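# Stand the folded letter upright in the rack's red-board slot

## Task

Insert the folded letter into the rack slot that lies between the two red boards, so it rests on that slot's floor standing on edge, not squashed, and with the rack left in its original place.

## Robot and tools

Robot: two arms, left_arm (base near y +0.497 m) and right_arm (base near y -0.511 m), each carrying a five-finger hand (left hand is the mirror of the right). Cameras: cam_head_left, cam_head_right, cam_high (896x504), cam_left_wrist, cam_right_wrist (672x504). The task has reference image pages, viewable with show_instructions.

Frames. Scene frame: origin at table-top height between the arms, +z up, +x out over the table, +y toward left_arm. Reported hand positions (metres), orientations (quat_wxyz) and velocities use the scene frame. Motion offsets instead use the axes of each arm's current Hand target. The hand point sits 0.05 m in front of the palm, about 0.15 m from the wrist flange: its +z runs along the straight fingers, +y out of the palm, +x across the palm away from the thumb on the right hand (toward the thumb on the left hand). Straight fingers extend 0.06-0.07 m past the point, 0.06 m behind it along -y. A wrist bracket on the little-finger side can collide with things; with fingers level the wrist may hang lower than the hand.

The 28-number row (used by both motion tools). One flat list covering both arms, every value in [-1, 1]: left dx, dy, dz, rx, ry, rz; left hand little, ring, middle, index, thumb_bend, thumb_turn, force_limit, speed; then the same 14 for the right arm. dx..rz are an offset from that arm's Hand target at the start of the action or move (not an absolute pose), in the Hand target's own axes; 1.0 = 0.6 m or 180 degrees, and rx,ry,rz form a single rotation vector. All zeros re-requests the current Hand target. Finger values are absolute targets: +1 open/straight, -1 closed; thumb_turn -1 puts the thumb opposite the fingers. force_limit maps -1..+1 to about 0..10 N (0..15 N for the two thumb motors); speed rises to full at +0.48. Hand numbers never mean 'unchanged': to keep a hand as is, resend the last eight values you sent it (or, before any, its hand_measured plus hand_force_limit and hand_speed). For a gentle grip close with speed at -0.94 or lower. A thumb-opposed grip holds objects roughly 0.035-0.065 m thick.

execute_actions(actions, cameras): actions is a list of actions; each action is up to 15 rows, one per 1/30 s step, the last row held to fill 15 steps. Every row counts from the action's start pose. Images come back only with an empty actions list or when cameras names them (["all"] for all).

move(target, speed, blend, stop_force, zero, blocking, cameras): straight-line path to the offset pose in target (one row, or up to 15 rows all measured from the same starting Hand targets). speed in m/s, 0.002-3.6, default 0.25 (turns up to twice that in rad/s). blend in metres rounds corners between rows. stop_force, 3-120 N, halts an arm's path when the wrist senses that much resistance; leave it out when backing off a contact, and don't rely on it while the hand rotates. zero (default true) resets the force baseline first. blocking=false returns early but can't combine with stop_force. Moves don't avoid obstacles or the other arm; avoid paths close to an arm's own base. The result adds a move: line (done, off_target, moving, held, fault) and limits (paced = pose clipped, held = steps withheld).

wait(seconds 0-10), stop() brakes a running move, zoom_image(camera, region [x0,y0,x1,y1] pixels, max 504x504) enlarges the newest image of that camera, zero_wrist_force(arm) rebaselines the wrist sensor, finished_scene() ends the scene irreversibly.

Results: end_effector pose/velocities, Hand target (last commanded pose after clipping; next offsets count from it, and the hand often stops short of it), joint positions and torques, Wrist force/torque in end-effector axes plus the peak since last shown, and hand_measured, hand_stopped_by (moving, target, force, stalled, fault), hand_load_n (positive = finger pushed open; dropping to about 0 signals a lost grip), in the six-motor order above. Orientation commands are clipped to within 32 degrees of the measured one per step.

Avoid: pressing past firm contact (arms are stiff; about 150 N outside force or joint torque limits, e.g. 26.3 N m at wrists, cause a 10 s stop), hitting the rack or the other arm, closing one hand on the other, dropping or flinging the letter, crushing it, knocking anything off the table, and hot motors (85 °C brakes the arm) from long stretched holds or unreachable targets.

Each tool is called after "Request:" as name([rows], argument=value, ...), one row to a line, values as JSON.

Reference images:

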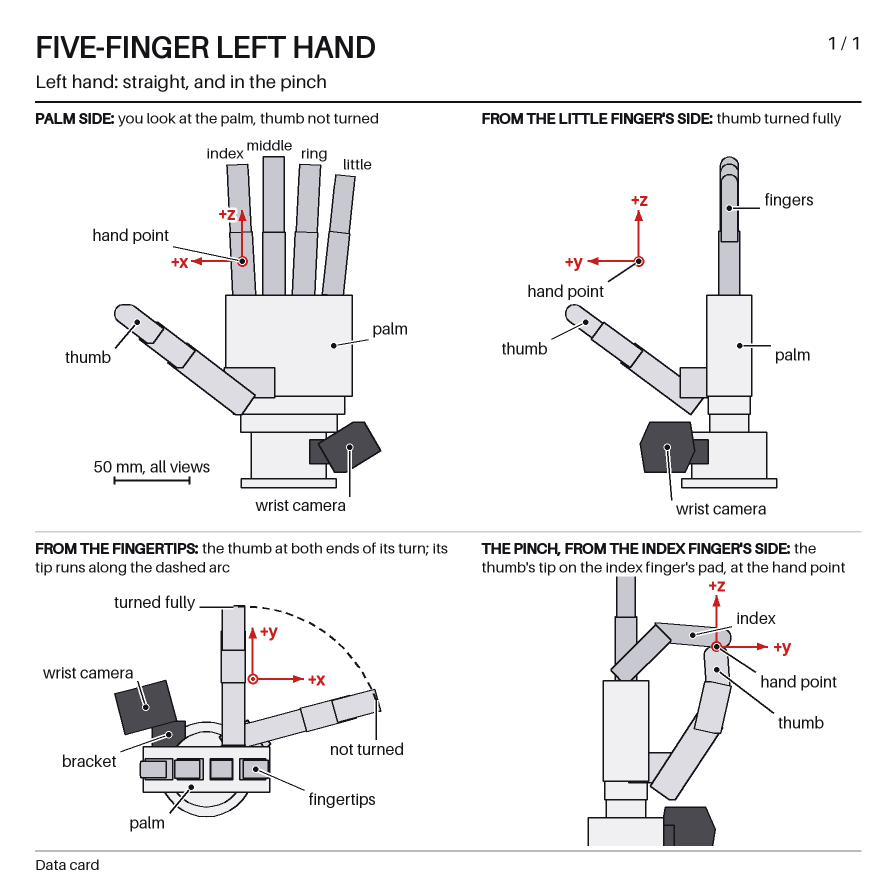

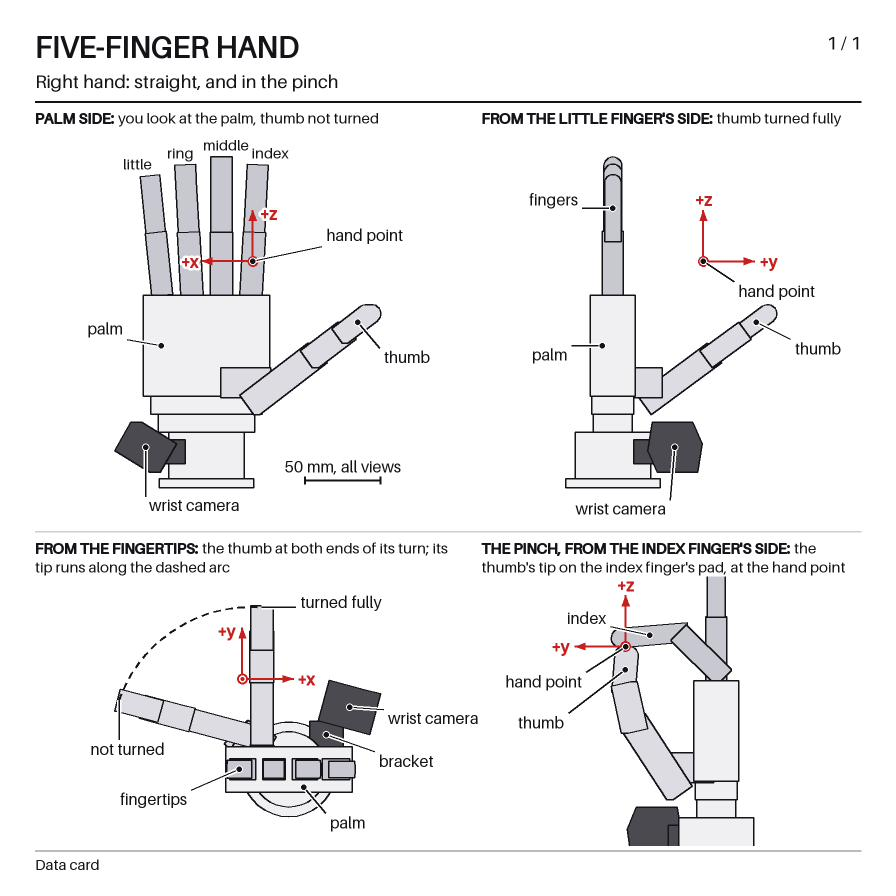

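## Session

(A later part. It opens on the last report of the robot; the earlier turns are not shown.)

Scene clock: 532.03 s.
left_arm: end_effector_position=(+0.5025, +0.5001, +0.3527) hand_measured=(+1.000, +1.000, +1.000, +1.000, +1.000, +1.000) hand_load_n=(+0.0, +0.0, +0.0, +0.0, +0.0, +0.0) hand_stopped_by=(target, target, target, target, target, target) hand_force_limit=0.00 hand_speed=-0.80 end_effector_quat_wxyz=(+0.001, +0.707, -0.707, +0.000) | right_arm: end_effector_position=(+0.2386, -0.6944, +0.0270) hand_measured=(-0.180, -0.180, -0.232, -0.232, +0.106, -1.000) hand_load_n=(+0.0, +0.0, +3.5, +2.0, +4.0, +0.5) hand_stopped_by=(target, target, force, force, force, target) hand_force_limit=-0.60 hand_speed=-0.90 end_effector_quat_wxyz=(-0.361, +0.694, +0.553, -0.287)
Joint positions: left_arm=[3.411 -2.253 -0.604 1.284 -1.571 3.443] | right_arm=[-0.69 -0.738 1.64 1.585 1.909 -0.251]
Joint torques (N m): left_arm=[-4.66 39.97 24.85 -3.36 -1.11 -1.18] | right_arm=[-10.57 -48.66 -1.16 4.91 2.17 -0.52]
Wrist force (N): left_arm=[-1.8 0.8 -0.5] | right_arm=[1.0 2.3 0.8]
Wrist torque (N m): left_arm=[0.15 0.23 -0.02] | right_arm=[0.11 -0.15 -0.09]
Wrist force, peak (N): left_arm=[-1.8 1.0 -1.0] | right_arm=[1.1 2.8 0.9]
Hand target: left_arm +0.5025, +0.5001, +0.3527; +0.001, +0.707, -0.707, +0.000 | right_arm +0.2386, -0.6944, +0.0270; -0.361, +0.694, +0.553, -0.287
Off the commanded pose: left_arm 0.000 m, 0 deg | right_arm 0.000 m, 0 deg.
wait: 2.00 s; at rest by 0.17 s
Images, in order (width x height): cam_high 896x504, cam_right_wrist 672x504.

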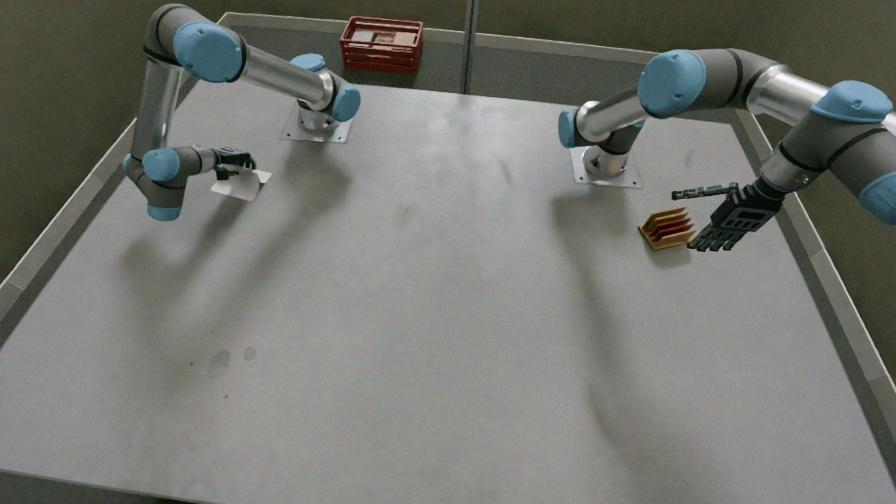

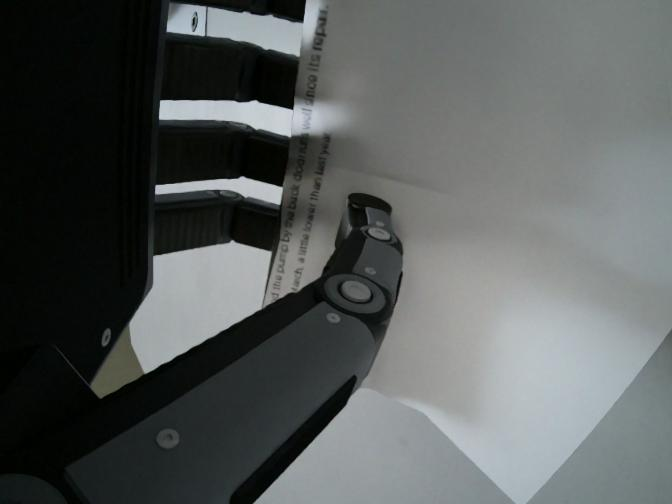

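Request:
move(target=[0,0,0,0,0,0,1,1,1,1,1,1,0,-0.8,0,-0.1911,-0.1339,0,0,0,-0.18,-0.18,-0.25,-0.25,0.02,-1,-0.6,-0.9], speed=0.06, cameras=["cam_right_wrist","cam_high","cam_head_right"])

Request:
zoom_image(camera="cam_high", region=[120, 80, 300, 210])

Scene clock: 542.73 s.
left_arm: end_effector_position=(+0.5025, +0.5001, +0.3527) hand_measured=(+1.000, +1.000, +1.000, +1.000, +1.000, +1.000) hand_load_n=(+0.0, +0.0, +0.0, +0.0, +0.0, +0.0) hand_stopped_by=(target, target, target, target, target, target) hand_force_limit=0.00 hand_speed=-0.80 end_effector_quat_wxyz=(+0.001, +0.707, -0.707, +0.000) | right_arm: end_effector_position=(+0.2386, -0.6947, +0.1670) hand_measured=(-0.180, -0.180, -0.232, -0.232, +0.106, -1.000) hand_load_n=(+0.0, +0.0, +3.5, +2.5, +4.0, +0.5) hand_stopped_by=(target, target, force, force, force, target) hand_force_limit=-0.60 hand_speed=-0.90 end_effector_quat_wxyz=(-0.361, +0.694, +0.553, -0.287)
Joint positions: left_arm=[3.411 -2.253 -0.604 1.284 -1.571 3.443] | right_arm=[-0.69 -0.968 1.599 1.855 1.909 -0.251]
Joint torques (N m): left_arm=[-4.66 40.59 24.2 -3.38 -0.94 -1.11] | right_arm=[-11.17 -32.56 -2.39 -0.06 2.66 -1.39]
Wrist force (N): left_arm=[-1.6 1.3 -0.8] | right_arm=[1.0 2.7 0.9]
Wrist torque (N m): left_arm=[0.25 0.21 -0.03] | right_arm=[0.15 -0.17 -0.08]
Wrist force, peak (N): left_arm=[-2.1 1.1 -0.7] | right_arm=[1.1 2.9 1.1]
Hand target: left_arm +0.5025, +0.5001, +0.3527; +0.001, +0.707, -0.707, +0.000 | right_arm +0.2386, -0.6946, +0.1670; -0.361, +0.694, +0.553, -0.287
Off the commanded pose: left_arm 0.000 m, 0 deg | right_arm 0.000 m, 0 deg.
move: done
Images, in order (width x height): cam_head_right 896x504, cam_high 896x504, cam_right_wrist 672x504.

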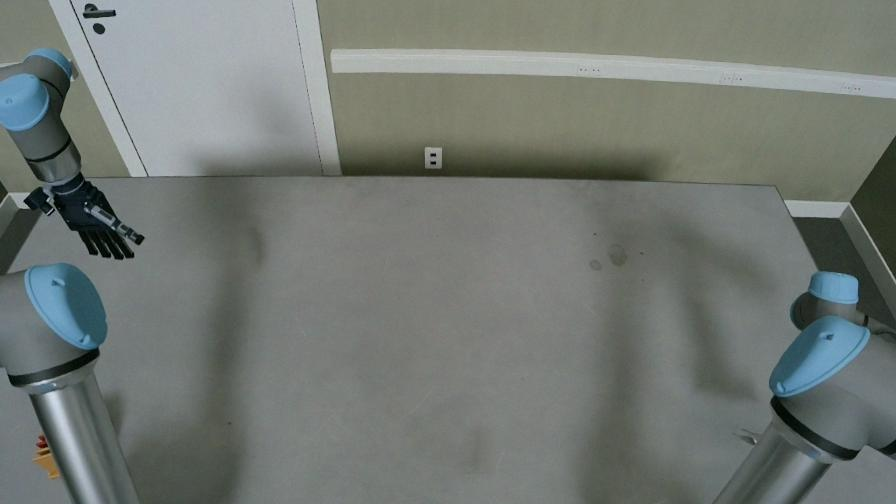

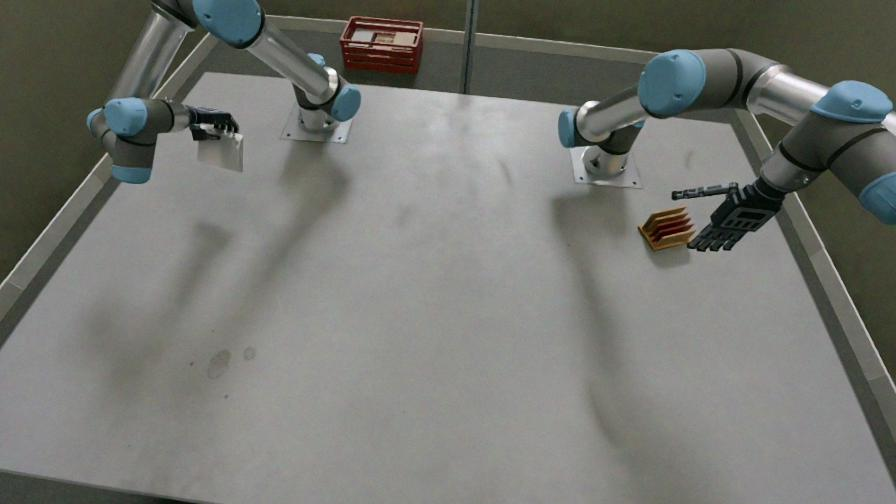

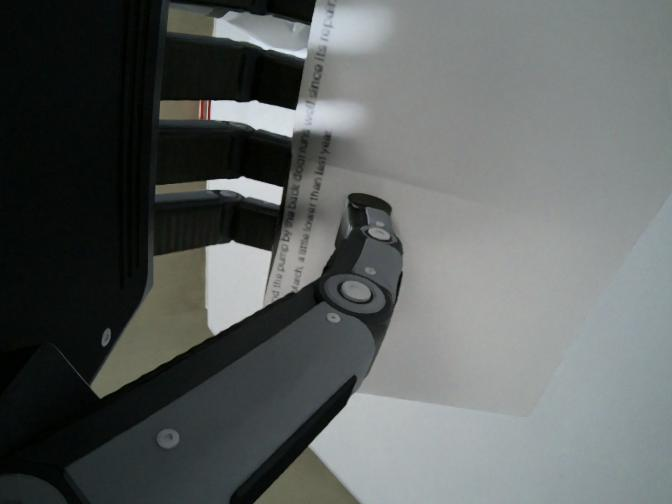

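Scaled by 2.800.

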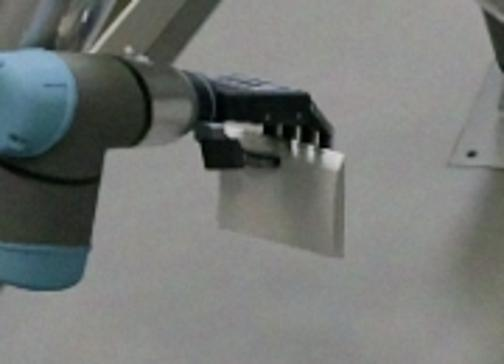

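Request:
move(target=[0,0,0,0,0,0,1,1,1,1,1,1,0,-0.8,0.572,-0.015,0.021,0,0.1320,0.0925,-0.18,-0.18,-0.25,-0.25,0.02,-1,-0.6,-0.9], speed=0.15, cameras=["cam_right_wrist","cam_high","cam_head_right"])

Scene clock: 581.57 s.
left_arm: end_effector_position=(+0.5025, +0.5001, +0.3527) hand_measured=(+1.000, +1.000, +1.000, +1.000, +1.000, +1.000) hand_load_n=(+0.0, +0.0, +0.0, +0.0, +0.0, +0.0) hand_stopped_by=(target, target, target, target, target, target) hand_force_limit=0.00 hand_speed=-0.80 end_effector_quat_wxyz=(+0.001, +0.707, -0.707, +0.000) | right_arm: end_effector_position=(+0.3006, -0.3568, +0.1675) hand_measured=(-0.180, -0.180, -0.232, -0.232, +0.106, -1.000) hand_load_n=(+0.0, +0.0, +3.5, +2.5, +4.0, +0.0) hand_stopped_by=(target, target, force, force, force, target) hand_force_limit=-0.60 hand_speed=-0.90 end_effector_quat_wxyz=(-0.422, +0.810, +0.361, -0.187)
Joint positions: left_arm=[3.411 -2.253 -0.604 1.284 -1.571 3.443] | right_arm=[-0.184 -0.96 1.575 1.825 1.094 0.368]
Joint torques (N m): left_arm=[-4.46 40.3 24.25 -3.03 -1.02 -1.33] | right_arm=[-0.49 -47.5 -3.31 5.36 -2.04 1.21]
Wrist force (N): left_arm=[-1.4 0.6 -0.7] | right_arm=[1.2 2.7 0.6]
Wrist torque (N m): left_arm=[0.14 0.17 0.01] | right_arm=[0.18 -0.19 0.10]
Wrist force, peak (N): left_arm=[-2.1 1.0 -0.5] | right_arm=[2.1 2.5 1.3]
Hand target: left_arm +0.5025, +0.5001, +0.3527; +0.001, +0.707, -0.707, +0.000 | right_arm +0.3006, -0.3567, +0.1676; -0.422, +0.810, +0.361, -0.187
Off the commanded pose: left_arm 0.000 m, 0 deg | right_arm 0.000 m, 0 deg.
move: done
Images, in order (width x height): cam_head_right 896x504, cam_high 896x504, cam_right_wrist 672x504.

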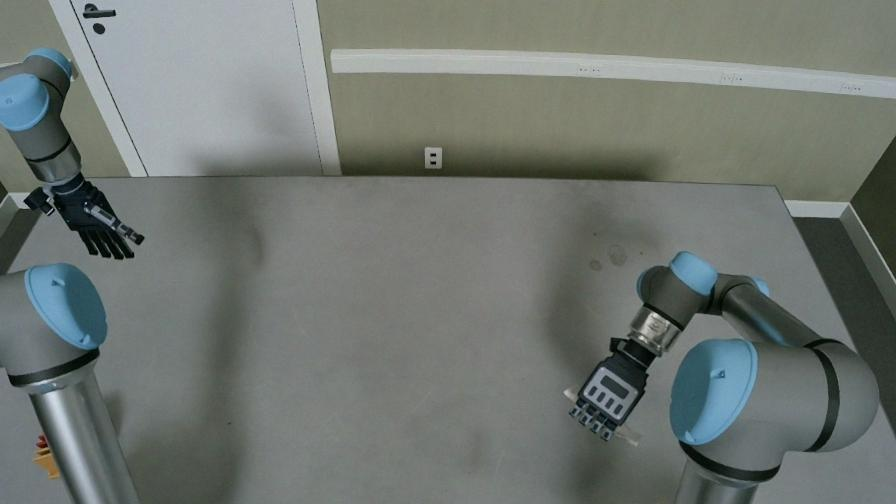

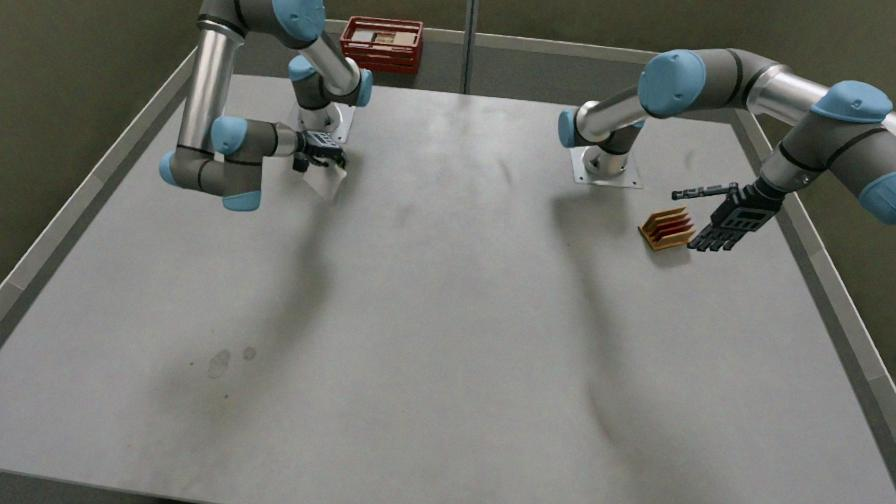

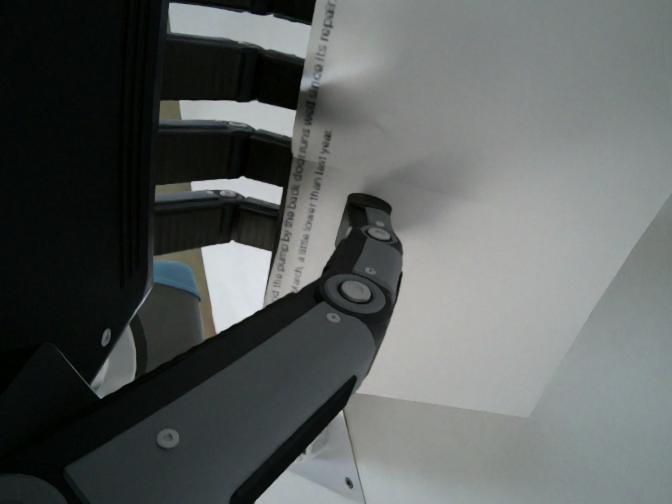

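Request:
zoom_image(camera="cam_head_right", region=[520, 320, 700, 470])

Request:
zoom_image(camera="cam_high", region=[240, 100, 400, 220])

Scaled by 2.800.

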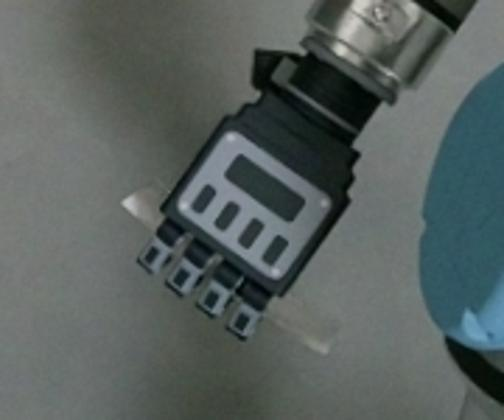

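Scaled by 3.150.

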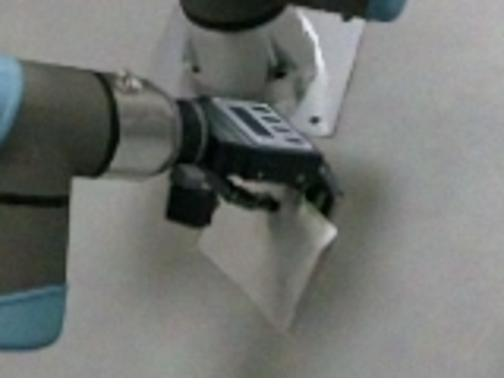

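Request:
move(target=[0,0,0,0,0,0,1,1,1,1,1,1,0,-0.8,0.487,-0.118,0.285,0,0,0,-0.18,-0.18,-0.25,-0.25,0.02,-1,-0.6,-0.9], speed=0.15, cameras=["cam_right_wrist","cam_high","cam_head_left"])

Request:
zoom_image(camera="cam_high", region=[340, 120, 560, 280])

Request:
zoom_image(camera="cam_head_left", region=[380, 280, 600, 440])

Scene clock: 601.60 s.
left_arm: end_effector_position=(+0.5025, +0.5001, +0.3527) hand_measured=(+1.000, +1.000, +1.000, +1.000, +1.000, +1.000) hand_load_n=(+0.0, +0.0, +0.0, +0.0, +0.0, +0.0) hand_stopped_by=(target, target, target, target, target, target) hand_force_limit=0.00 hand_speed=-0.80 end_effector_quat_wxyz=(+0.001, +0.707, -0.707, +0.000) | right_arm: end_effector_position=(+0.3618, -0.0186, +0.1278) hand_measured=(-0.180, -0.180, -0.232, -0.232, +0.106, -1.000) hand_load_n=(+0.0, +0.0, +3.5, +2.0, +4.0, +0.0) hand_stopped_by=(target, target, force, force, force, target) hand_force_limit=-0.60 hand_speed=-0.90 end_effector_quat_wxyz=(-0.422, +0.810, +0.361, -0.187)
Joint positions: left_arm=[3.411 -2.253 -0.604 1.284 -1.571 3.443] | right_arm=[0.372 -0.423 0.593 1.927 0.726 0.908]
Joint torques (N m): left_arm=[-4.68 39.68 23.67 -3.11 -0.99 -1.1] | right_arm=[-7.56 -51.67 -27.33 0.23 -1.12 1.24]
Wrist force (N): left_arm=[-1.8 0.9 -0.4] | right_arm=[0.8 2.7 1.1]
Wrist torque (N m): left_arm=[0.17 0.24 -0.02] | right_arm=[0.15 -0.15 0.06]
Wrist force, peak (N): left_arm=[-1.9 1.2 -0.8] | right_arm=[1.9 2.6 1.7]
Hand target: left_arm +0.5025, +0.5001, +0.3527; +0.001, +0.707, -0.707, +0.000 | right_arm +0.3619, -0.0186, +0.1278; -0.422, +0.810, +0.361, -0.187
Off the commanded pose: left_arm 0.000 m, 0 deg | right_arm 0.000 m, 0 deg.
move: done
Images, in order (width x height): cam_head_left 896x504, cam_high 896x504, cam_right_wrist 672x504.

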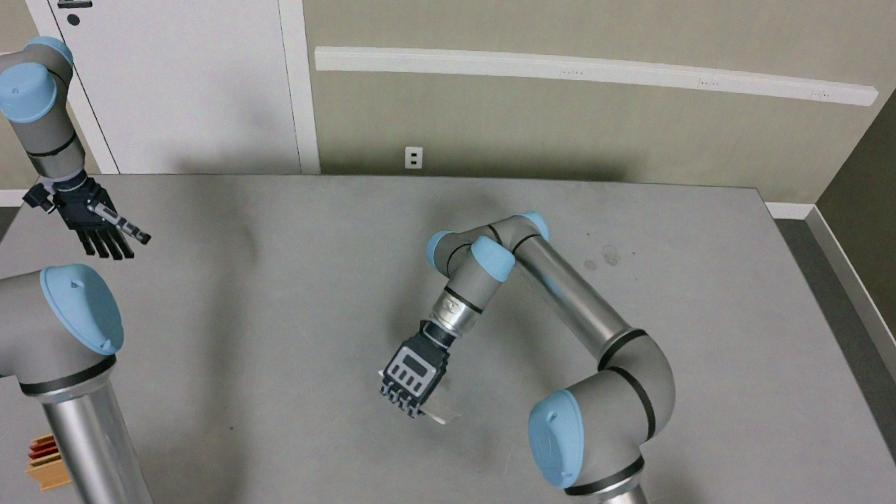

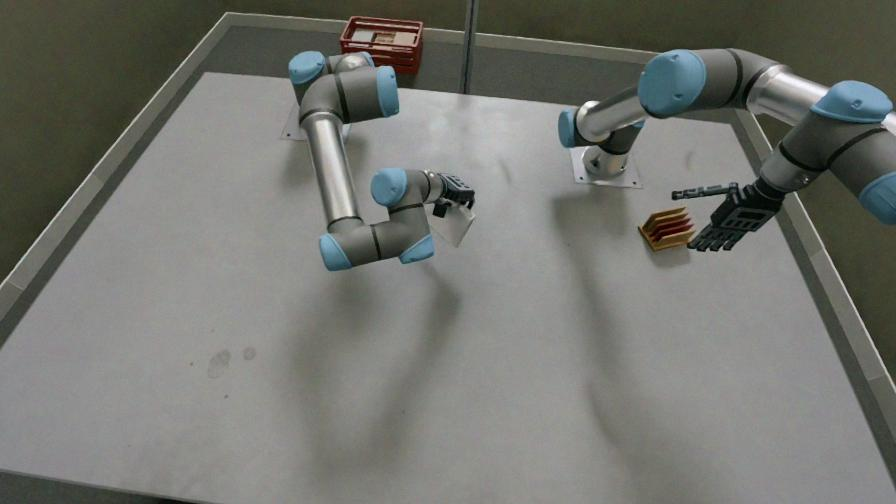

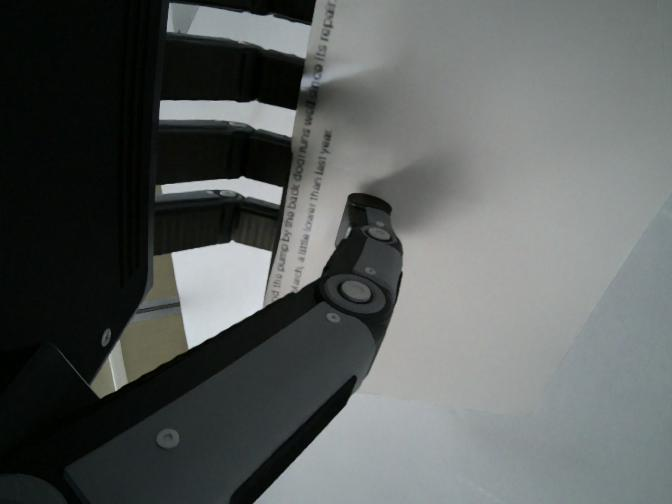

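Scaled by 2.291.

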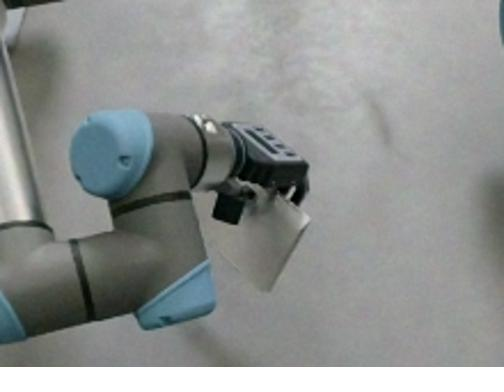

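Scaled by 2.291.

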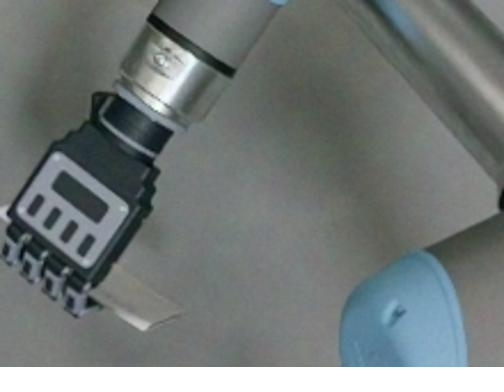

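Request:
move(target=[0,0,0,0,0,0,1,1,1,1,1,1,0,-0.8,0,0.1065,0.0746,0,0,0,-0.18,-0.18,-0.25,-0.25,0.02,-1,-0.6,-0.9], speed=0.05, cameras=["cam_right_wrist","cam_high","cam_head_left"])

Request:
zoom_image(camera="cam_high", region=[340, 120, 560, 280])

Request:
zoom_image(camera="cam_head_left", region=[330, 300, 550, 460])

Scene clock: 613.57 s.
left_arm: end_effector_position=(+0.5025, +0.5001, +0.3527) hand_measured=(+1.000, +1.000, +1.000, +1.000, +1.000, +1.000) hand_load_n=(+0.0, +0.0, +0.0, +0.0, -0.5, +0.0) hand_stopped_by=(target, target, target, target, target, target) hand_force_limit=0.00 hand_speed=-0.80 end_effector_quat_wxyz=(+0.001, +0.707, -0.707, +0.000) | right_arm: end_effector_position=(+0.3619, -0.0186, +0.0496) hand_measured=(-0.180, -0.180, -0.232, -0.232, +0.106, -1.000) hand_load_n=(+0.0, +0.0, +3.5, +2.0, +4.0, +0.0) hand_stopped_by=(target, target, force, force, force, target) hand_force_limit=-0.60 hand_speed=-0.90 end_effector_quat_wxyz=(-0.422, +0.810, +0.361, -0.187) end_effector_velocity=(-0.001, +0.000, +0.003) end_effector_angular_velocity=(-0.003, +0.006, -0.001)
Joint positions: left_arm=[3.411 -2.253 -0.604 1.284 -1.571 3.443] | right_arm=[0.372 -0.349 0.648 1.798 0.725 0.909]
Joint velocities: left_arm=[within noise] | right_arm=[0 -0.003 0.001 0.008 0 0.002]
Joint torques (N m): left_arm=[-3.32 39.79 24.04 -3.18 -0.96 -1.19] | right_arm=[8.65 -66.33 -22.14 5.38 -3.91 1.42]
Wrist force (N): left_arm=[-1.5 1.0 -0.5] | right_arm=[1.0 2.8 0.9]
Wrist torque (N m): left_arm=[0.18 0.20 0.00] | right_arm=[0.18 -0.17 0.04]
Wrist force, peak (N): left_arm=[-1.9 1.1 -0.7] | right_arm=[0.9 3.2 1.4]
Hand target: left_arm +0.5025, +0.5001, +0.3527; +0.001, +0.707, -0.707, +0.000 | right_arm +0.3619, -0.0185, +0.0498; -0.422, +0.810, +0.361, -0.187
Off the commanded pose: left_arm 0.000 m, 0 deg | right_arm 0.000 m, 0 deg.
move: done
Images, in order (width x height): cam_head_left 896x504, cam_high 896x504, cam_right_wrist 672x504.

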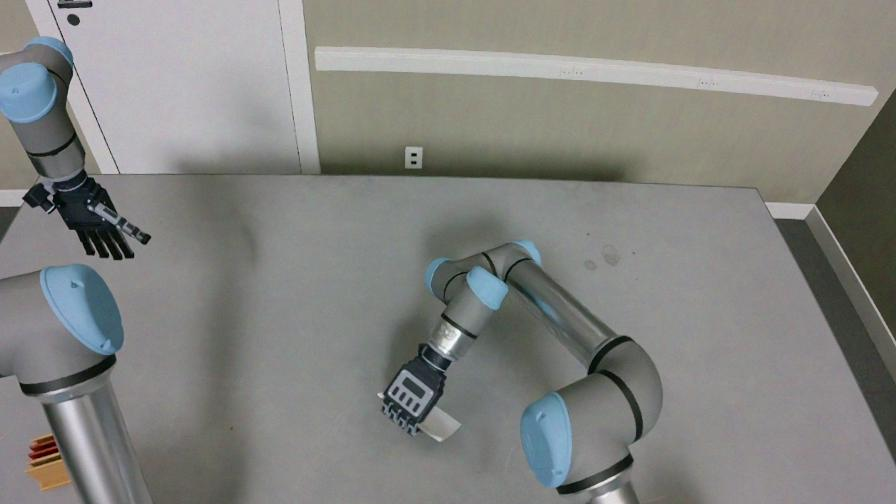

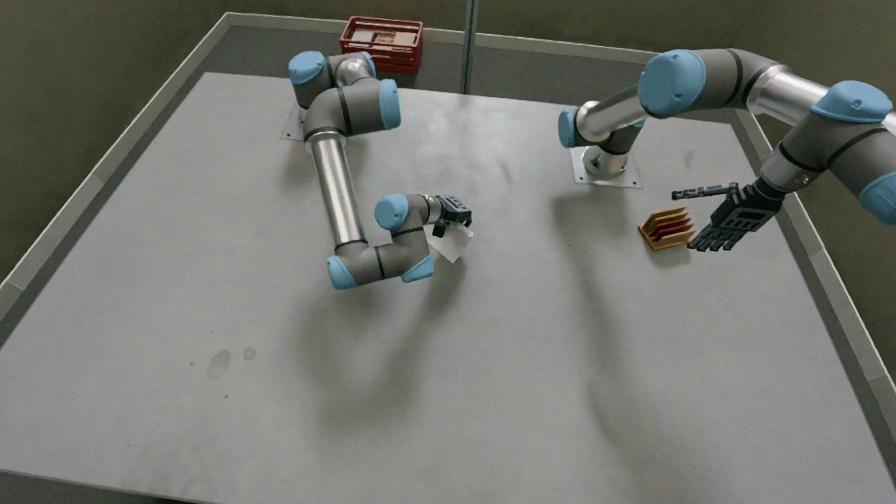

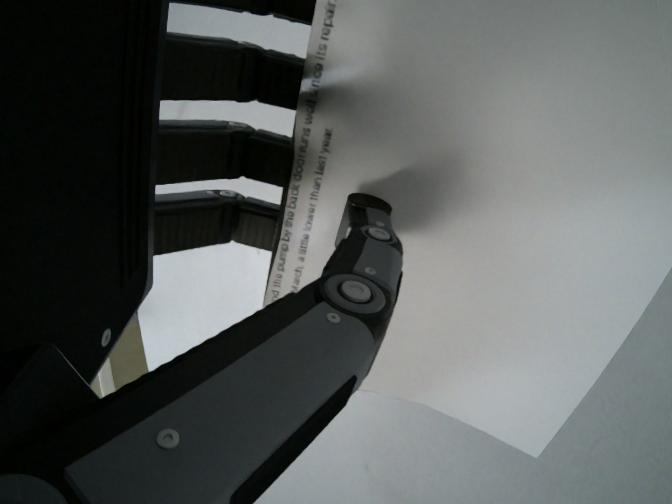

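Scaled by 2.291.

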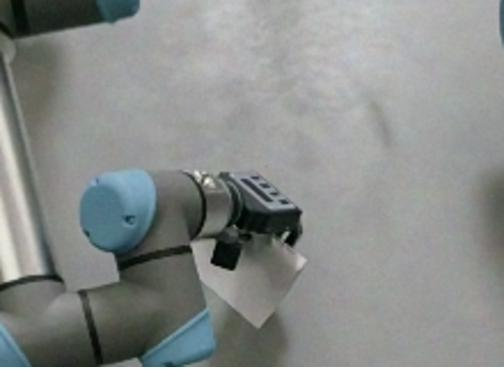

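Scaled by 2.291.

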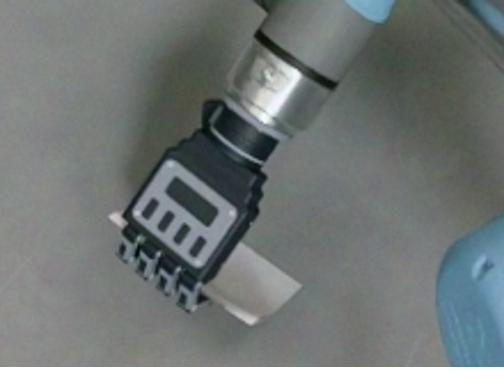

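Request:
move(target=[0,0,0,0,0,0,1,1,1,1,1,1,0,-0.8,0,0.0225,0.0158,0,0,0,-0.18,-0.18,-0.25,-0.25,0.02,-1,-0.6,-0.9], speed=0.05, cameras=[])

Request:
execute_actions([
  [[0,0,0,0,0,0,1,1,1,1,1,1,0,-0.8,0,0,0,0,0,0,0.3,0.3,0.3,0.3,0.6,-1,-0.6,-0.7]],
], cameras=[])

Request:
wait(seconds=2, cameras=["cam_right_wrist","cam_high","cam_head_left"])

Request:
zoom_image(camera="cam_high", region=[340, 120, 560, 280])

Request:
zoom_image(camera="cam_head_left", region=[330, 300, 550, 460])

Scene clock: 630.10 s.
left_arm: end_effector_position=(+0.5025, +0.5001, +0.3527) hand_measured=(+1.000, +1.000, +1.000, +1.000, +1.000, +1.000) hand_load_n=(+0.0, +0.0, +0.0, +0.0, +0.0, +0.0) hand_stopped_by=(target, target, target, target, target, target) hand_force_limit=0.00 hand_speed=-0.80 end_effector_quat_wxyz=(+0.001, +0.707, -0.707, +0.000) | right_arm: end_effector_position=(+0.3619, -0.0185, +0.0331) hand_measured=(-0.180, -0.180, -0.232, -0.232, +0.106, -1.000) hand_load_n=(+0.0, +0.0, +3.5, +2.5, +4.0, +0.0) hand_stopped_by=(target, target, force, force, force, target) hand_force_limit=-0.60 hand_speed=-0.90 end_effector_quat_wxyz=(-0.422, +0.810, +0.361, -0.187)
Joint positions: left_arm=[3.411 -2.253 -0.604 1.284 -1.571 3.443] | right_arm=[0.373 -0.329 0.652 1.775 0.725 0.909]
Joint torques (N m): left_arm=[-3.42 39.83 24.15 -3 -0.97 -1.08] | right_arm=[10.3 -66.38 -13.19 5.05 -1.11 0.82]
Wrist force (N): left_arm=[-1.6 0.9 -0.5] | right_arm=[1.3 2.5 1.1]
Wrist torque (N m): left_arm=[0.17 0.22 -0.01] | right_arm=[0.13 -0.22 0.05]
Wrist force, peak (N): left_arm=[-1.7 1.3 -1.0] | right_arm=[0.7 3.0 1.3]
Hand target: left_arm +0.5025, +0.5001, +0.3527; +0.001, +0.707, -0.707, +0.000 | right_arm +0.3619, -0.0185, +0.0333; -0.422, +0.810, +0.361, -0.187
Off the commanded pose: left_arm 0.000 m, 0 deg | right_arm 0.000 m, 0 deg.
move: done
No camera images: "cameras" was empty.

Scene clock: 631.53 s.
left_arm: end_effector_position=(+0.5025, +0.5001, +0.3527) hand_measured=(+1.000, +1.000, +1.000, +1.000, +1.000, +1.000) hand_load_n=(+0.0, +0.0, +0.0, +0.0, +0.0, +0.0) hand_stopped_by=(target, target, target, target, target, target) hand_force_limit=0.00 hand_speed=-0.80 end_effector_quat_wxyz=(+0.001, +0.707, -0.707, +0.000) | right_arm: end_effector_position=(+0.3619, -0.0185, +0.0333) hand_measured=(+0.300, +0.300, +0.300, +0.300, +0.600, -1.000) hand_load_n=(+0.0, +0.0, +0.0, +0.0, -0.5, +0.0) hand_stopped_by=(target, target, target, target, target, target) hand_force_limit=-0.60 hand_speed=-0.70 end_effector_quat_wxyz=(-0.422, +0.810, +0.361, -0.187)
Joint positions: left_arm=[3.411 -2.253 -0.604 1.284 -1.571 3.443] | right_arm=[0.373 -0.33 0.652 1.776 0.725 0.909]
Joint torques (N m): left_arm=[-3.04 39.56 24.63 -3.11 -0.94 -1.1] | right_arm=[9.79 -66.35 -27.01 4.1 -3.23 1.38]
Wrist force (N): left_arm=[-1.7 0.5 -0.8] | right_arm=[1.1 2.6 1.2]
Wrist torque (N m): left_arm=[0.14 0.21 0.00] | right_arm=[0.12 -0.19 0.03]
Wrist force, peak (N): left_arm=[-1.9 1.0 -0.8] | right_arm=[0.8 2.9 1.2]
Hand target: left_arm +0.5025, +0.5001, +0.3527; +0.001, +0.707, -0.707, +0.000 | right_arm +0.3619, -0.0185, +0.0333; -0.422, +0.810, +0.361, -0.187
Off the commanded pose: left_arm 0.000 m, 0 deg | right_arm 0.000 m, 0 deg.
No camera images: "cameras" was empty.

Scene clock: 633.53 s.
left_arm: end_effector_position=(+0.5025, +0.5001, +0.3527) hand_measured=(+1.000, +1.000, +1.000, +1.000, +1.000, +1.000) hand_load_n=(+0.0, +0.0, +0.0, +0.0, +0.0, +0.0) hand_stopped_by=(target, target, target, target, target, target) hand_force_limit=0.00 hand_speed=-0.80 end_effector_quat_wxyz=(+0.001, +0.707, -0.707, +0.000) | right_arm: end_effector_position=(+0.3619, -0.0185, +0.0333) hand_measured=(+0.300, +0.300, +0.300, +0.300, +0.600, -1.000) hand_load_n=(+0.0, +0.0, +0.0, +0.0, +0.0, +0.0) hand_stopped_by=(target, target, target, target, target, target) hand_force_limit=-0.60 hand_speed=-0.70 end_effector_quat_wxyz=(-0.422, +0.810, +0.361, -0.187)
Joint positions: left_arm=[3.411 -2.253 -0.604 1.284 -1.571 3.443] | right_arm=[0.373 -0.33 0.652 1.776 0.725 0.909]
Joint torques (N m): left_arm=[-3.31 39.58 24.37 -3.14 -1.03 -1.25] | right_arm=[8.44 -66.41 -27.85 2.07 -3.6 1.57]
Wrist force (N): left_arm=[-1.3 0.8 -0.3] | right_arm=[0.9 2.6 1.2]
Wrist torque (N m): left_arm=[0.15 0.17 0.00] | right_arm=[0.12 -0.17 0.02]
Wrist force, peak (N): left_arm=[-1.8 1.1 -0.9] | right_arm=[1.1 2.8 1.0]
Hand target: left_arm +0.5025, +0.5001, +0.3527; +0.001, +0.707, -0.707, +0.000 | right_arm +0.3619, -0.0185, +0.0333; -0.422, +0.810, +0.361, -0.187
Off the commanded pose: left_arm 0.000 m, 0 deg | right_arm 0.000 m, 0 deg.
wait: 2.00 s; at rest by 0.17 s
Images, in order (width x height): cam_head_left 896x504, cam_high 896x504, cam_right_wrist 672x504.

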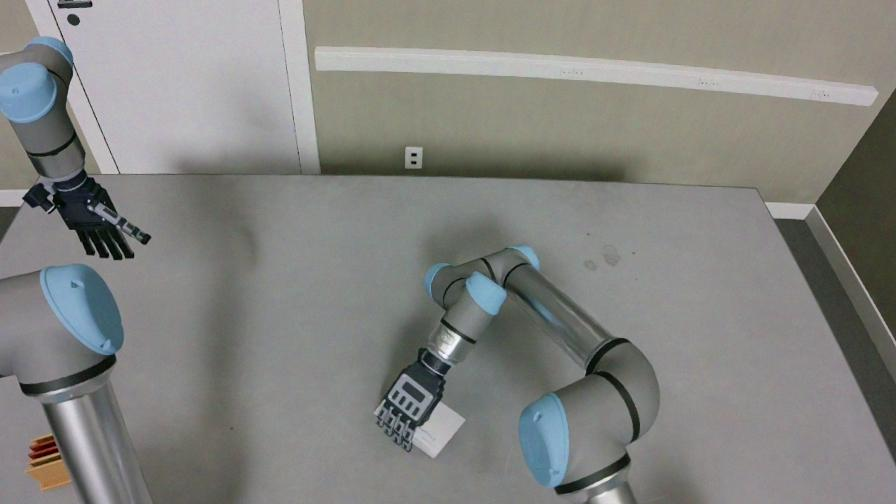

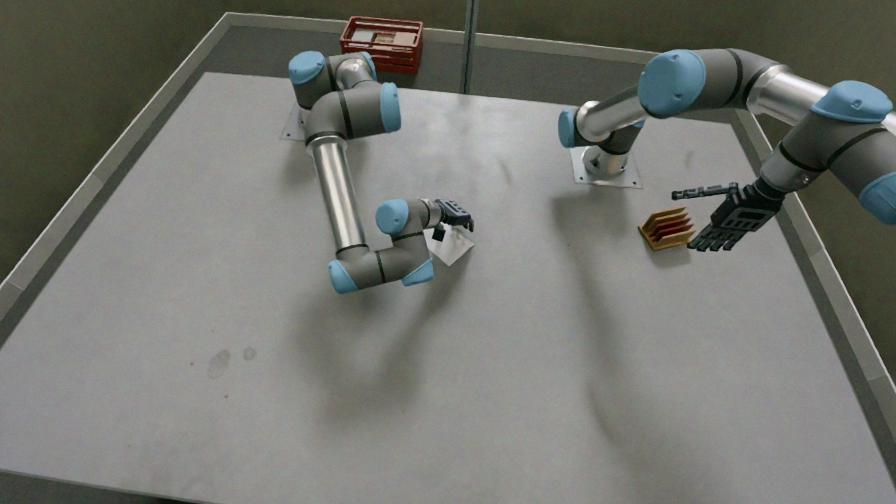

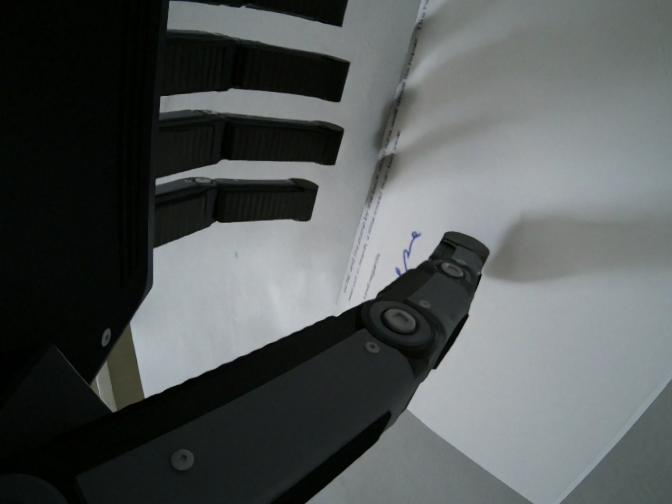

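Scaled by 2.291.

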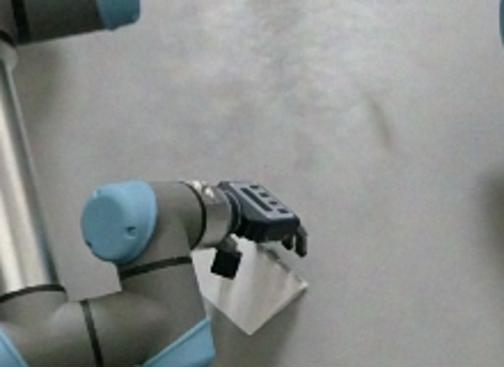

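Scaled by 2.291.

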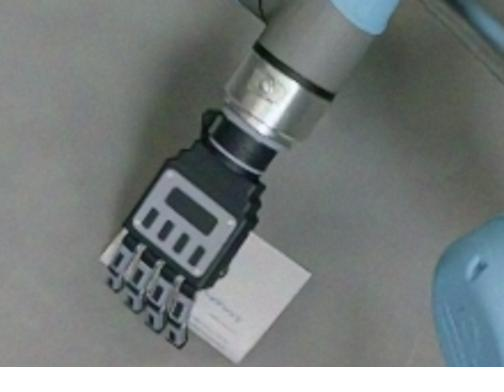

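Request:
move([
  [0,0,0,0,0,0,1,1,1,1,1,1,0,-0.8,0,-0.273,-0.1913,0,0,0,0.3,0.3,0.3,0.3,0.6,-1,-0.6,-0.7],
  [0,0,0,0,0,0,1,1,1,1,1,1,0,-0.8,-0.3705,-0.0805,-0.4663,0,0,0,0.3,0.3,0.3,0.3,0.6,-1,-0.6,-0.7],
], speed=[0.08,0.2], cameras=["all"])

Request:
zoom_image(camera="cam_high", region=[360, 180, 520, 300])

Request:
zoom_image(camera="cam_head_left", region=[330, 350, 520, 490])

Scene clock: 662.10 s.
left_arm: end_effector_position=(+0.5025, +0.5001, +0.3527) hand_measured=(+1.000, +1.000, +1.000, +1.000, +1.000, +1.000) hand_load_n=(+0.0, +0.0, +0.0, +0.0, +0.0, +0.0) hand_stopped_by=(target, target, target, target, target, target) hand_force_limit=0.00 hand_speed=-0.80 end_effector_quat_wxyz=(+0.001, +0.707, -0.707, +0.000) | right_arm: end_effector_position=(+0.3627, -0.3186, +0.2331) hand_measured=(+0.300, +0.300, +0.300, +0.300, +0.600, -1.000) hand_load_n=(+0.0, +0.0, +0.0, +0.0, +0.0, +0.0) hand_stopped_by=(target, target, target, target, target, target) hand_force_limit=-0.60 hand_speed=-0.70 end_effector_quat_wxyz=(-0.422, +0.810, +0.361, -0.187)
Joint positions: left_arm=[3.411 -2.253 -0.604 1.284 -1.571 3.443] | right_arm=[-0.102 -0.885 1.249 2.046 1.032 0.431]
Joint torques (N m): left_arm=[-3.71 39.3 24.53 -2.96 -0.85 -1.19] | right_arm=[-11.1 -40.76 -21.98 -0.2 -1.55 -0.73]
Wrist force (N): left_arm=[-1.5 0.9 -0.9] | right_arm=[0.7 2.8 0.9]
Wrist torque (N m): left_arm=[0.20 0.19 -0.01] | right_arm=[0.17 -0.12 -0.11]
Wrist force, peak (N): left_arm=[-1.9 1.6 -0.7] | right_arm=[1.0 3.4 1.6]
Hand target: left_arm +0.5025, +0.5001, +0.3527; +0.001, +0.707, -0.707, +0.000 | right_arm +0.3628, -0.3187, +0.2331; -0.422, +0.810, +0.361, -0.187
Off the commanded pose: left_arm 0.000 m, 0 deg | right_arm 0.000 m, 0 deg.
move: done

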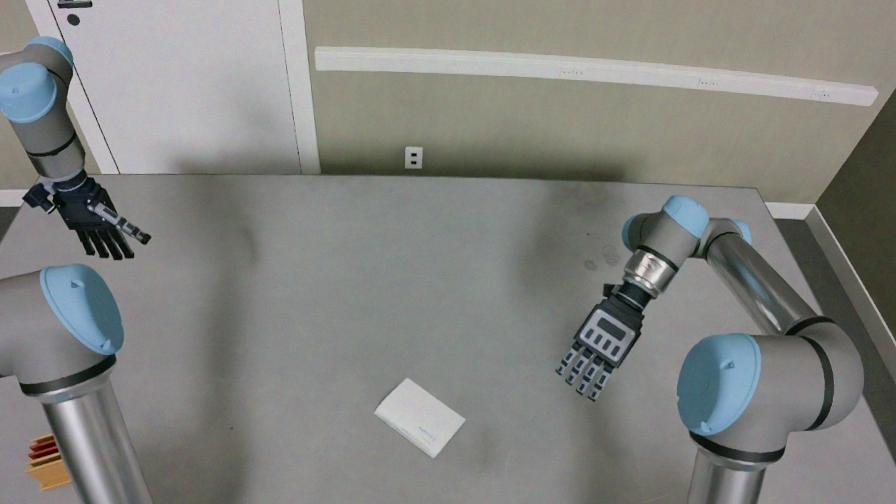

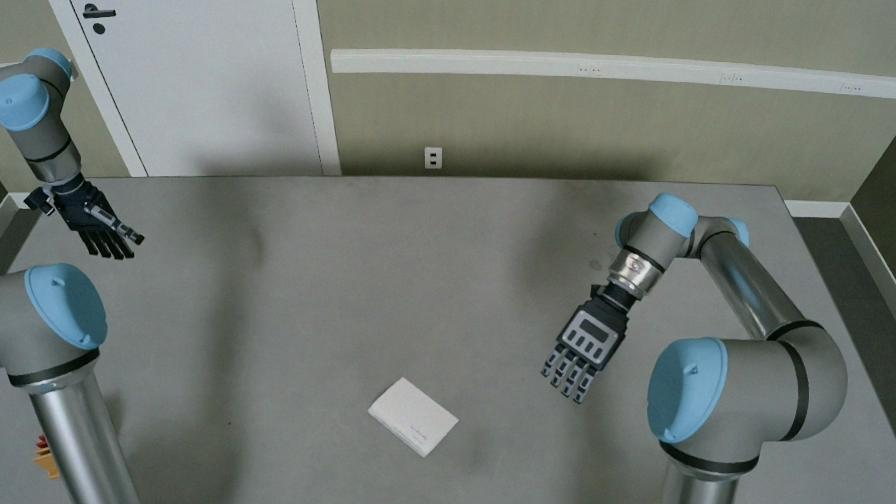

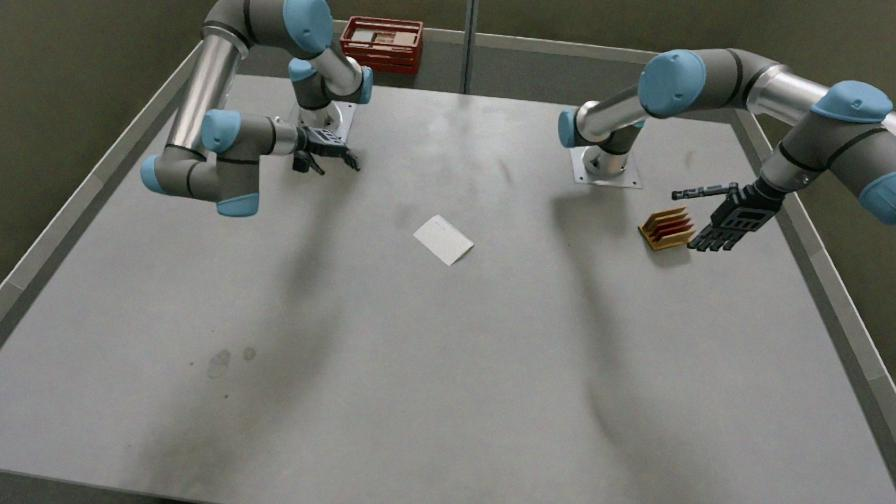

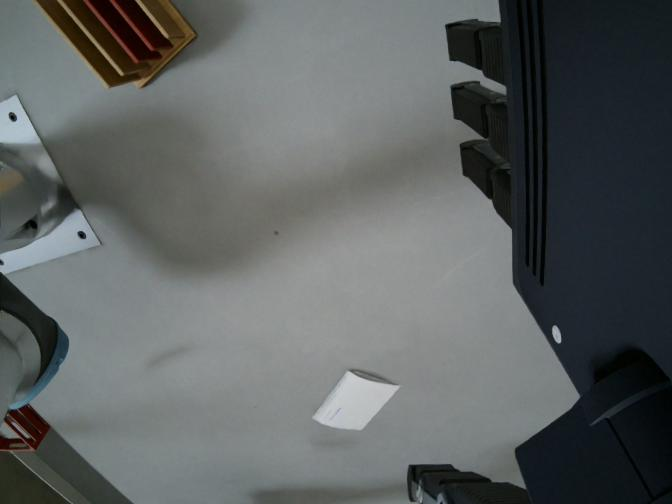

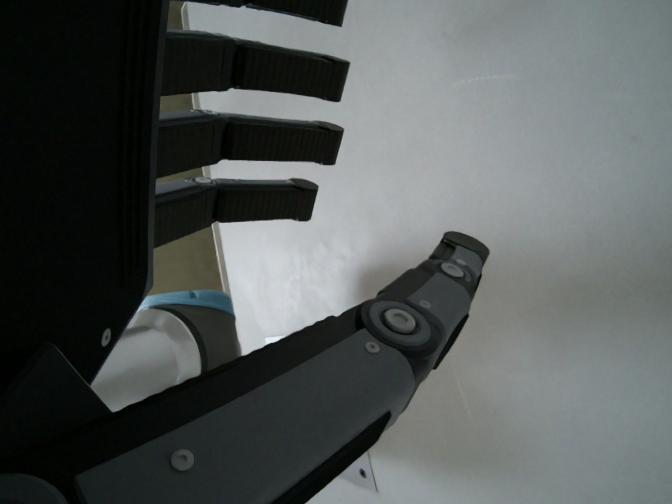

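Scaled by 3.150.

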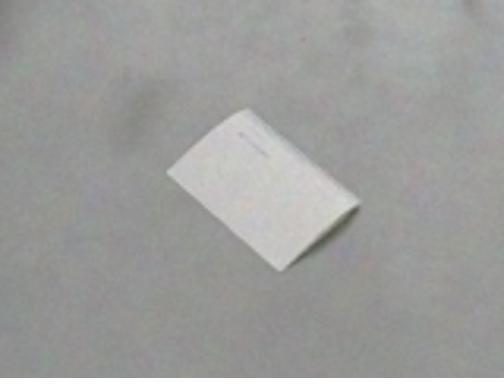

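Scaled by 2.653.

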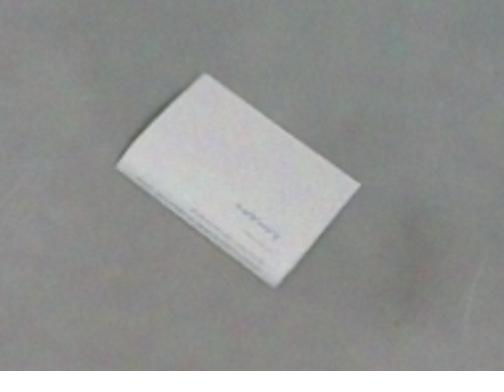

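Request:
zoom_image(camera="cam_left_wrist", region=[280, 340, 440, 460])

Request:
zoom_image(camera="cam_high", region=[400, 200, 490, 280])

Request:
zoom_image(camera="cam_head_right", region=[350, 360, 480, 470])

Scaled by 3.150 from the camera's 672x504 image, which has a finer 960x720 frame.

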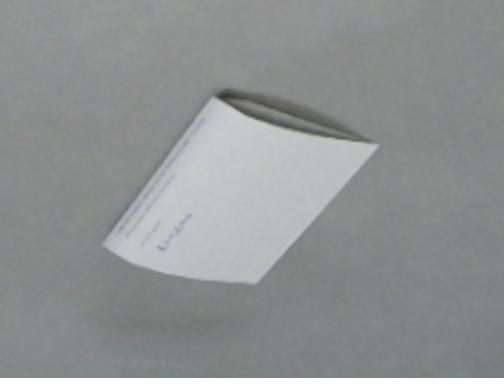

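Scaled by 5.600.

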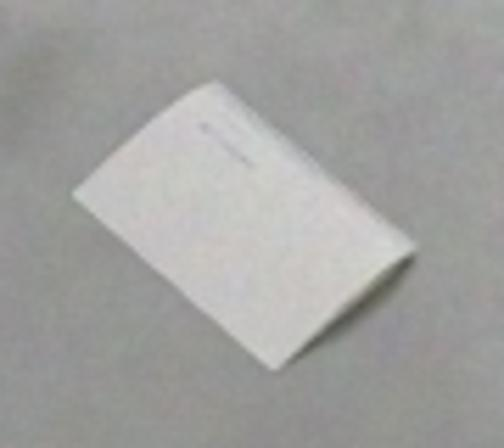

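Scaled by 3.877.

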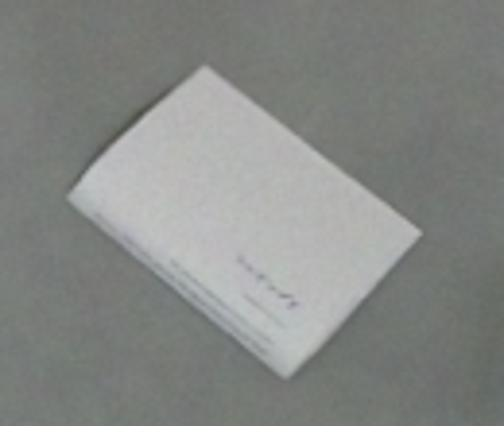

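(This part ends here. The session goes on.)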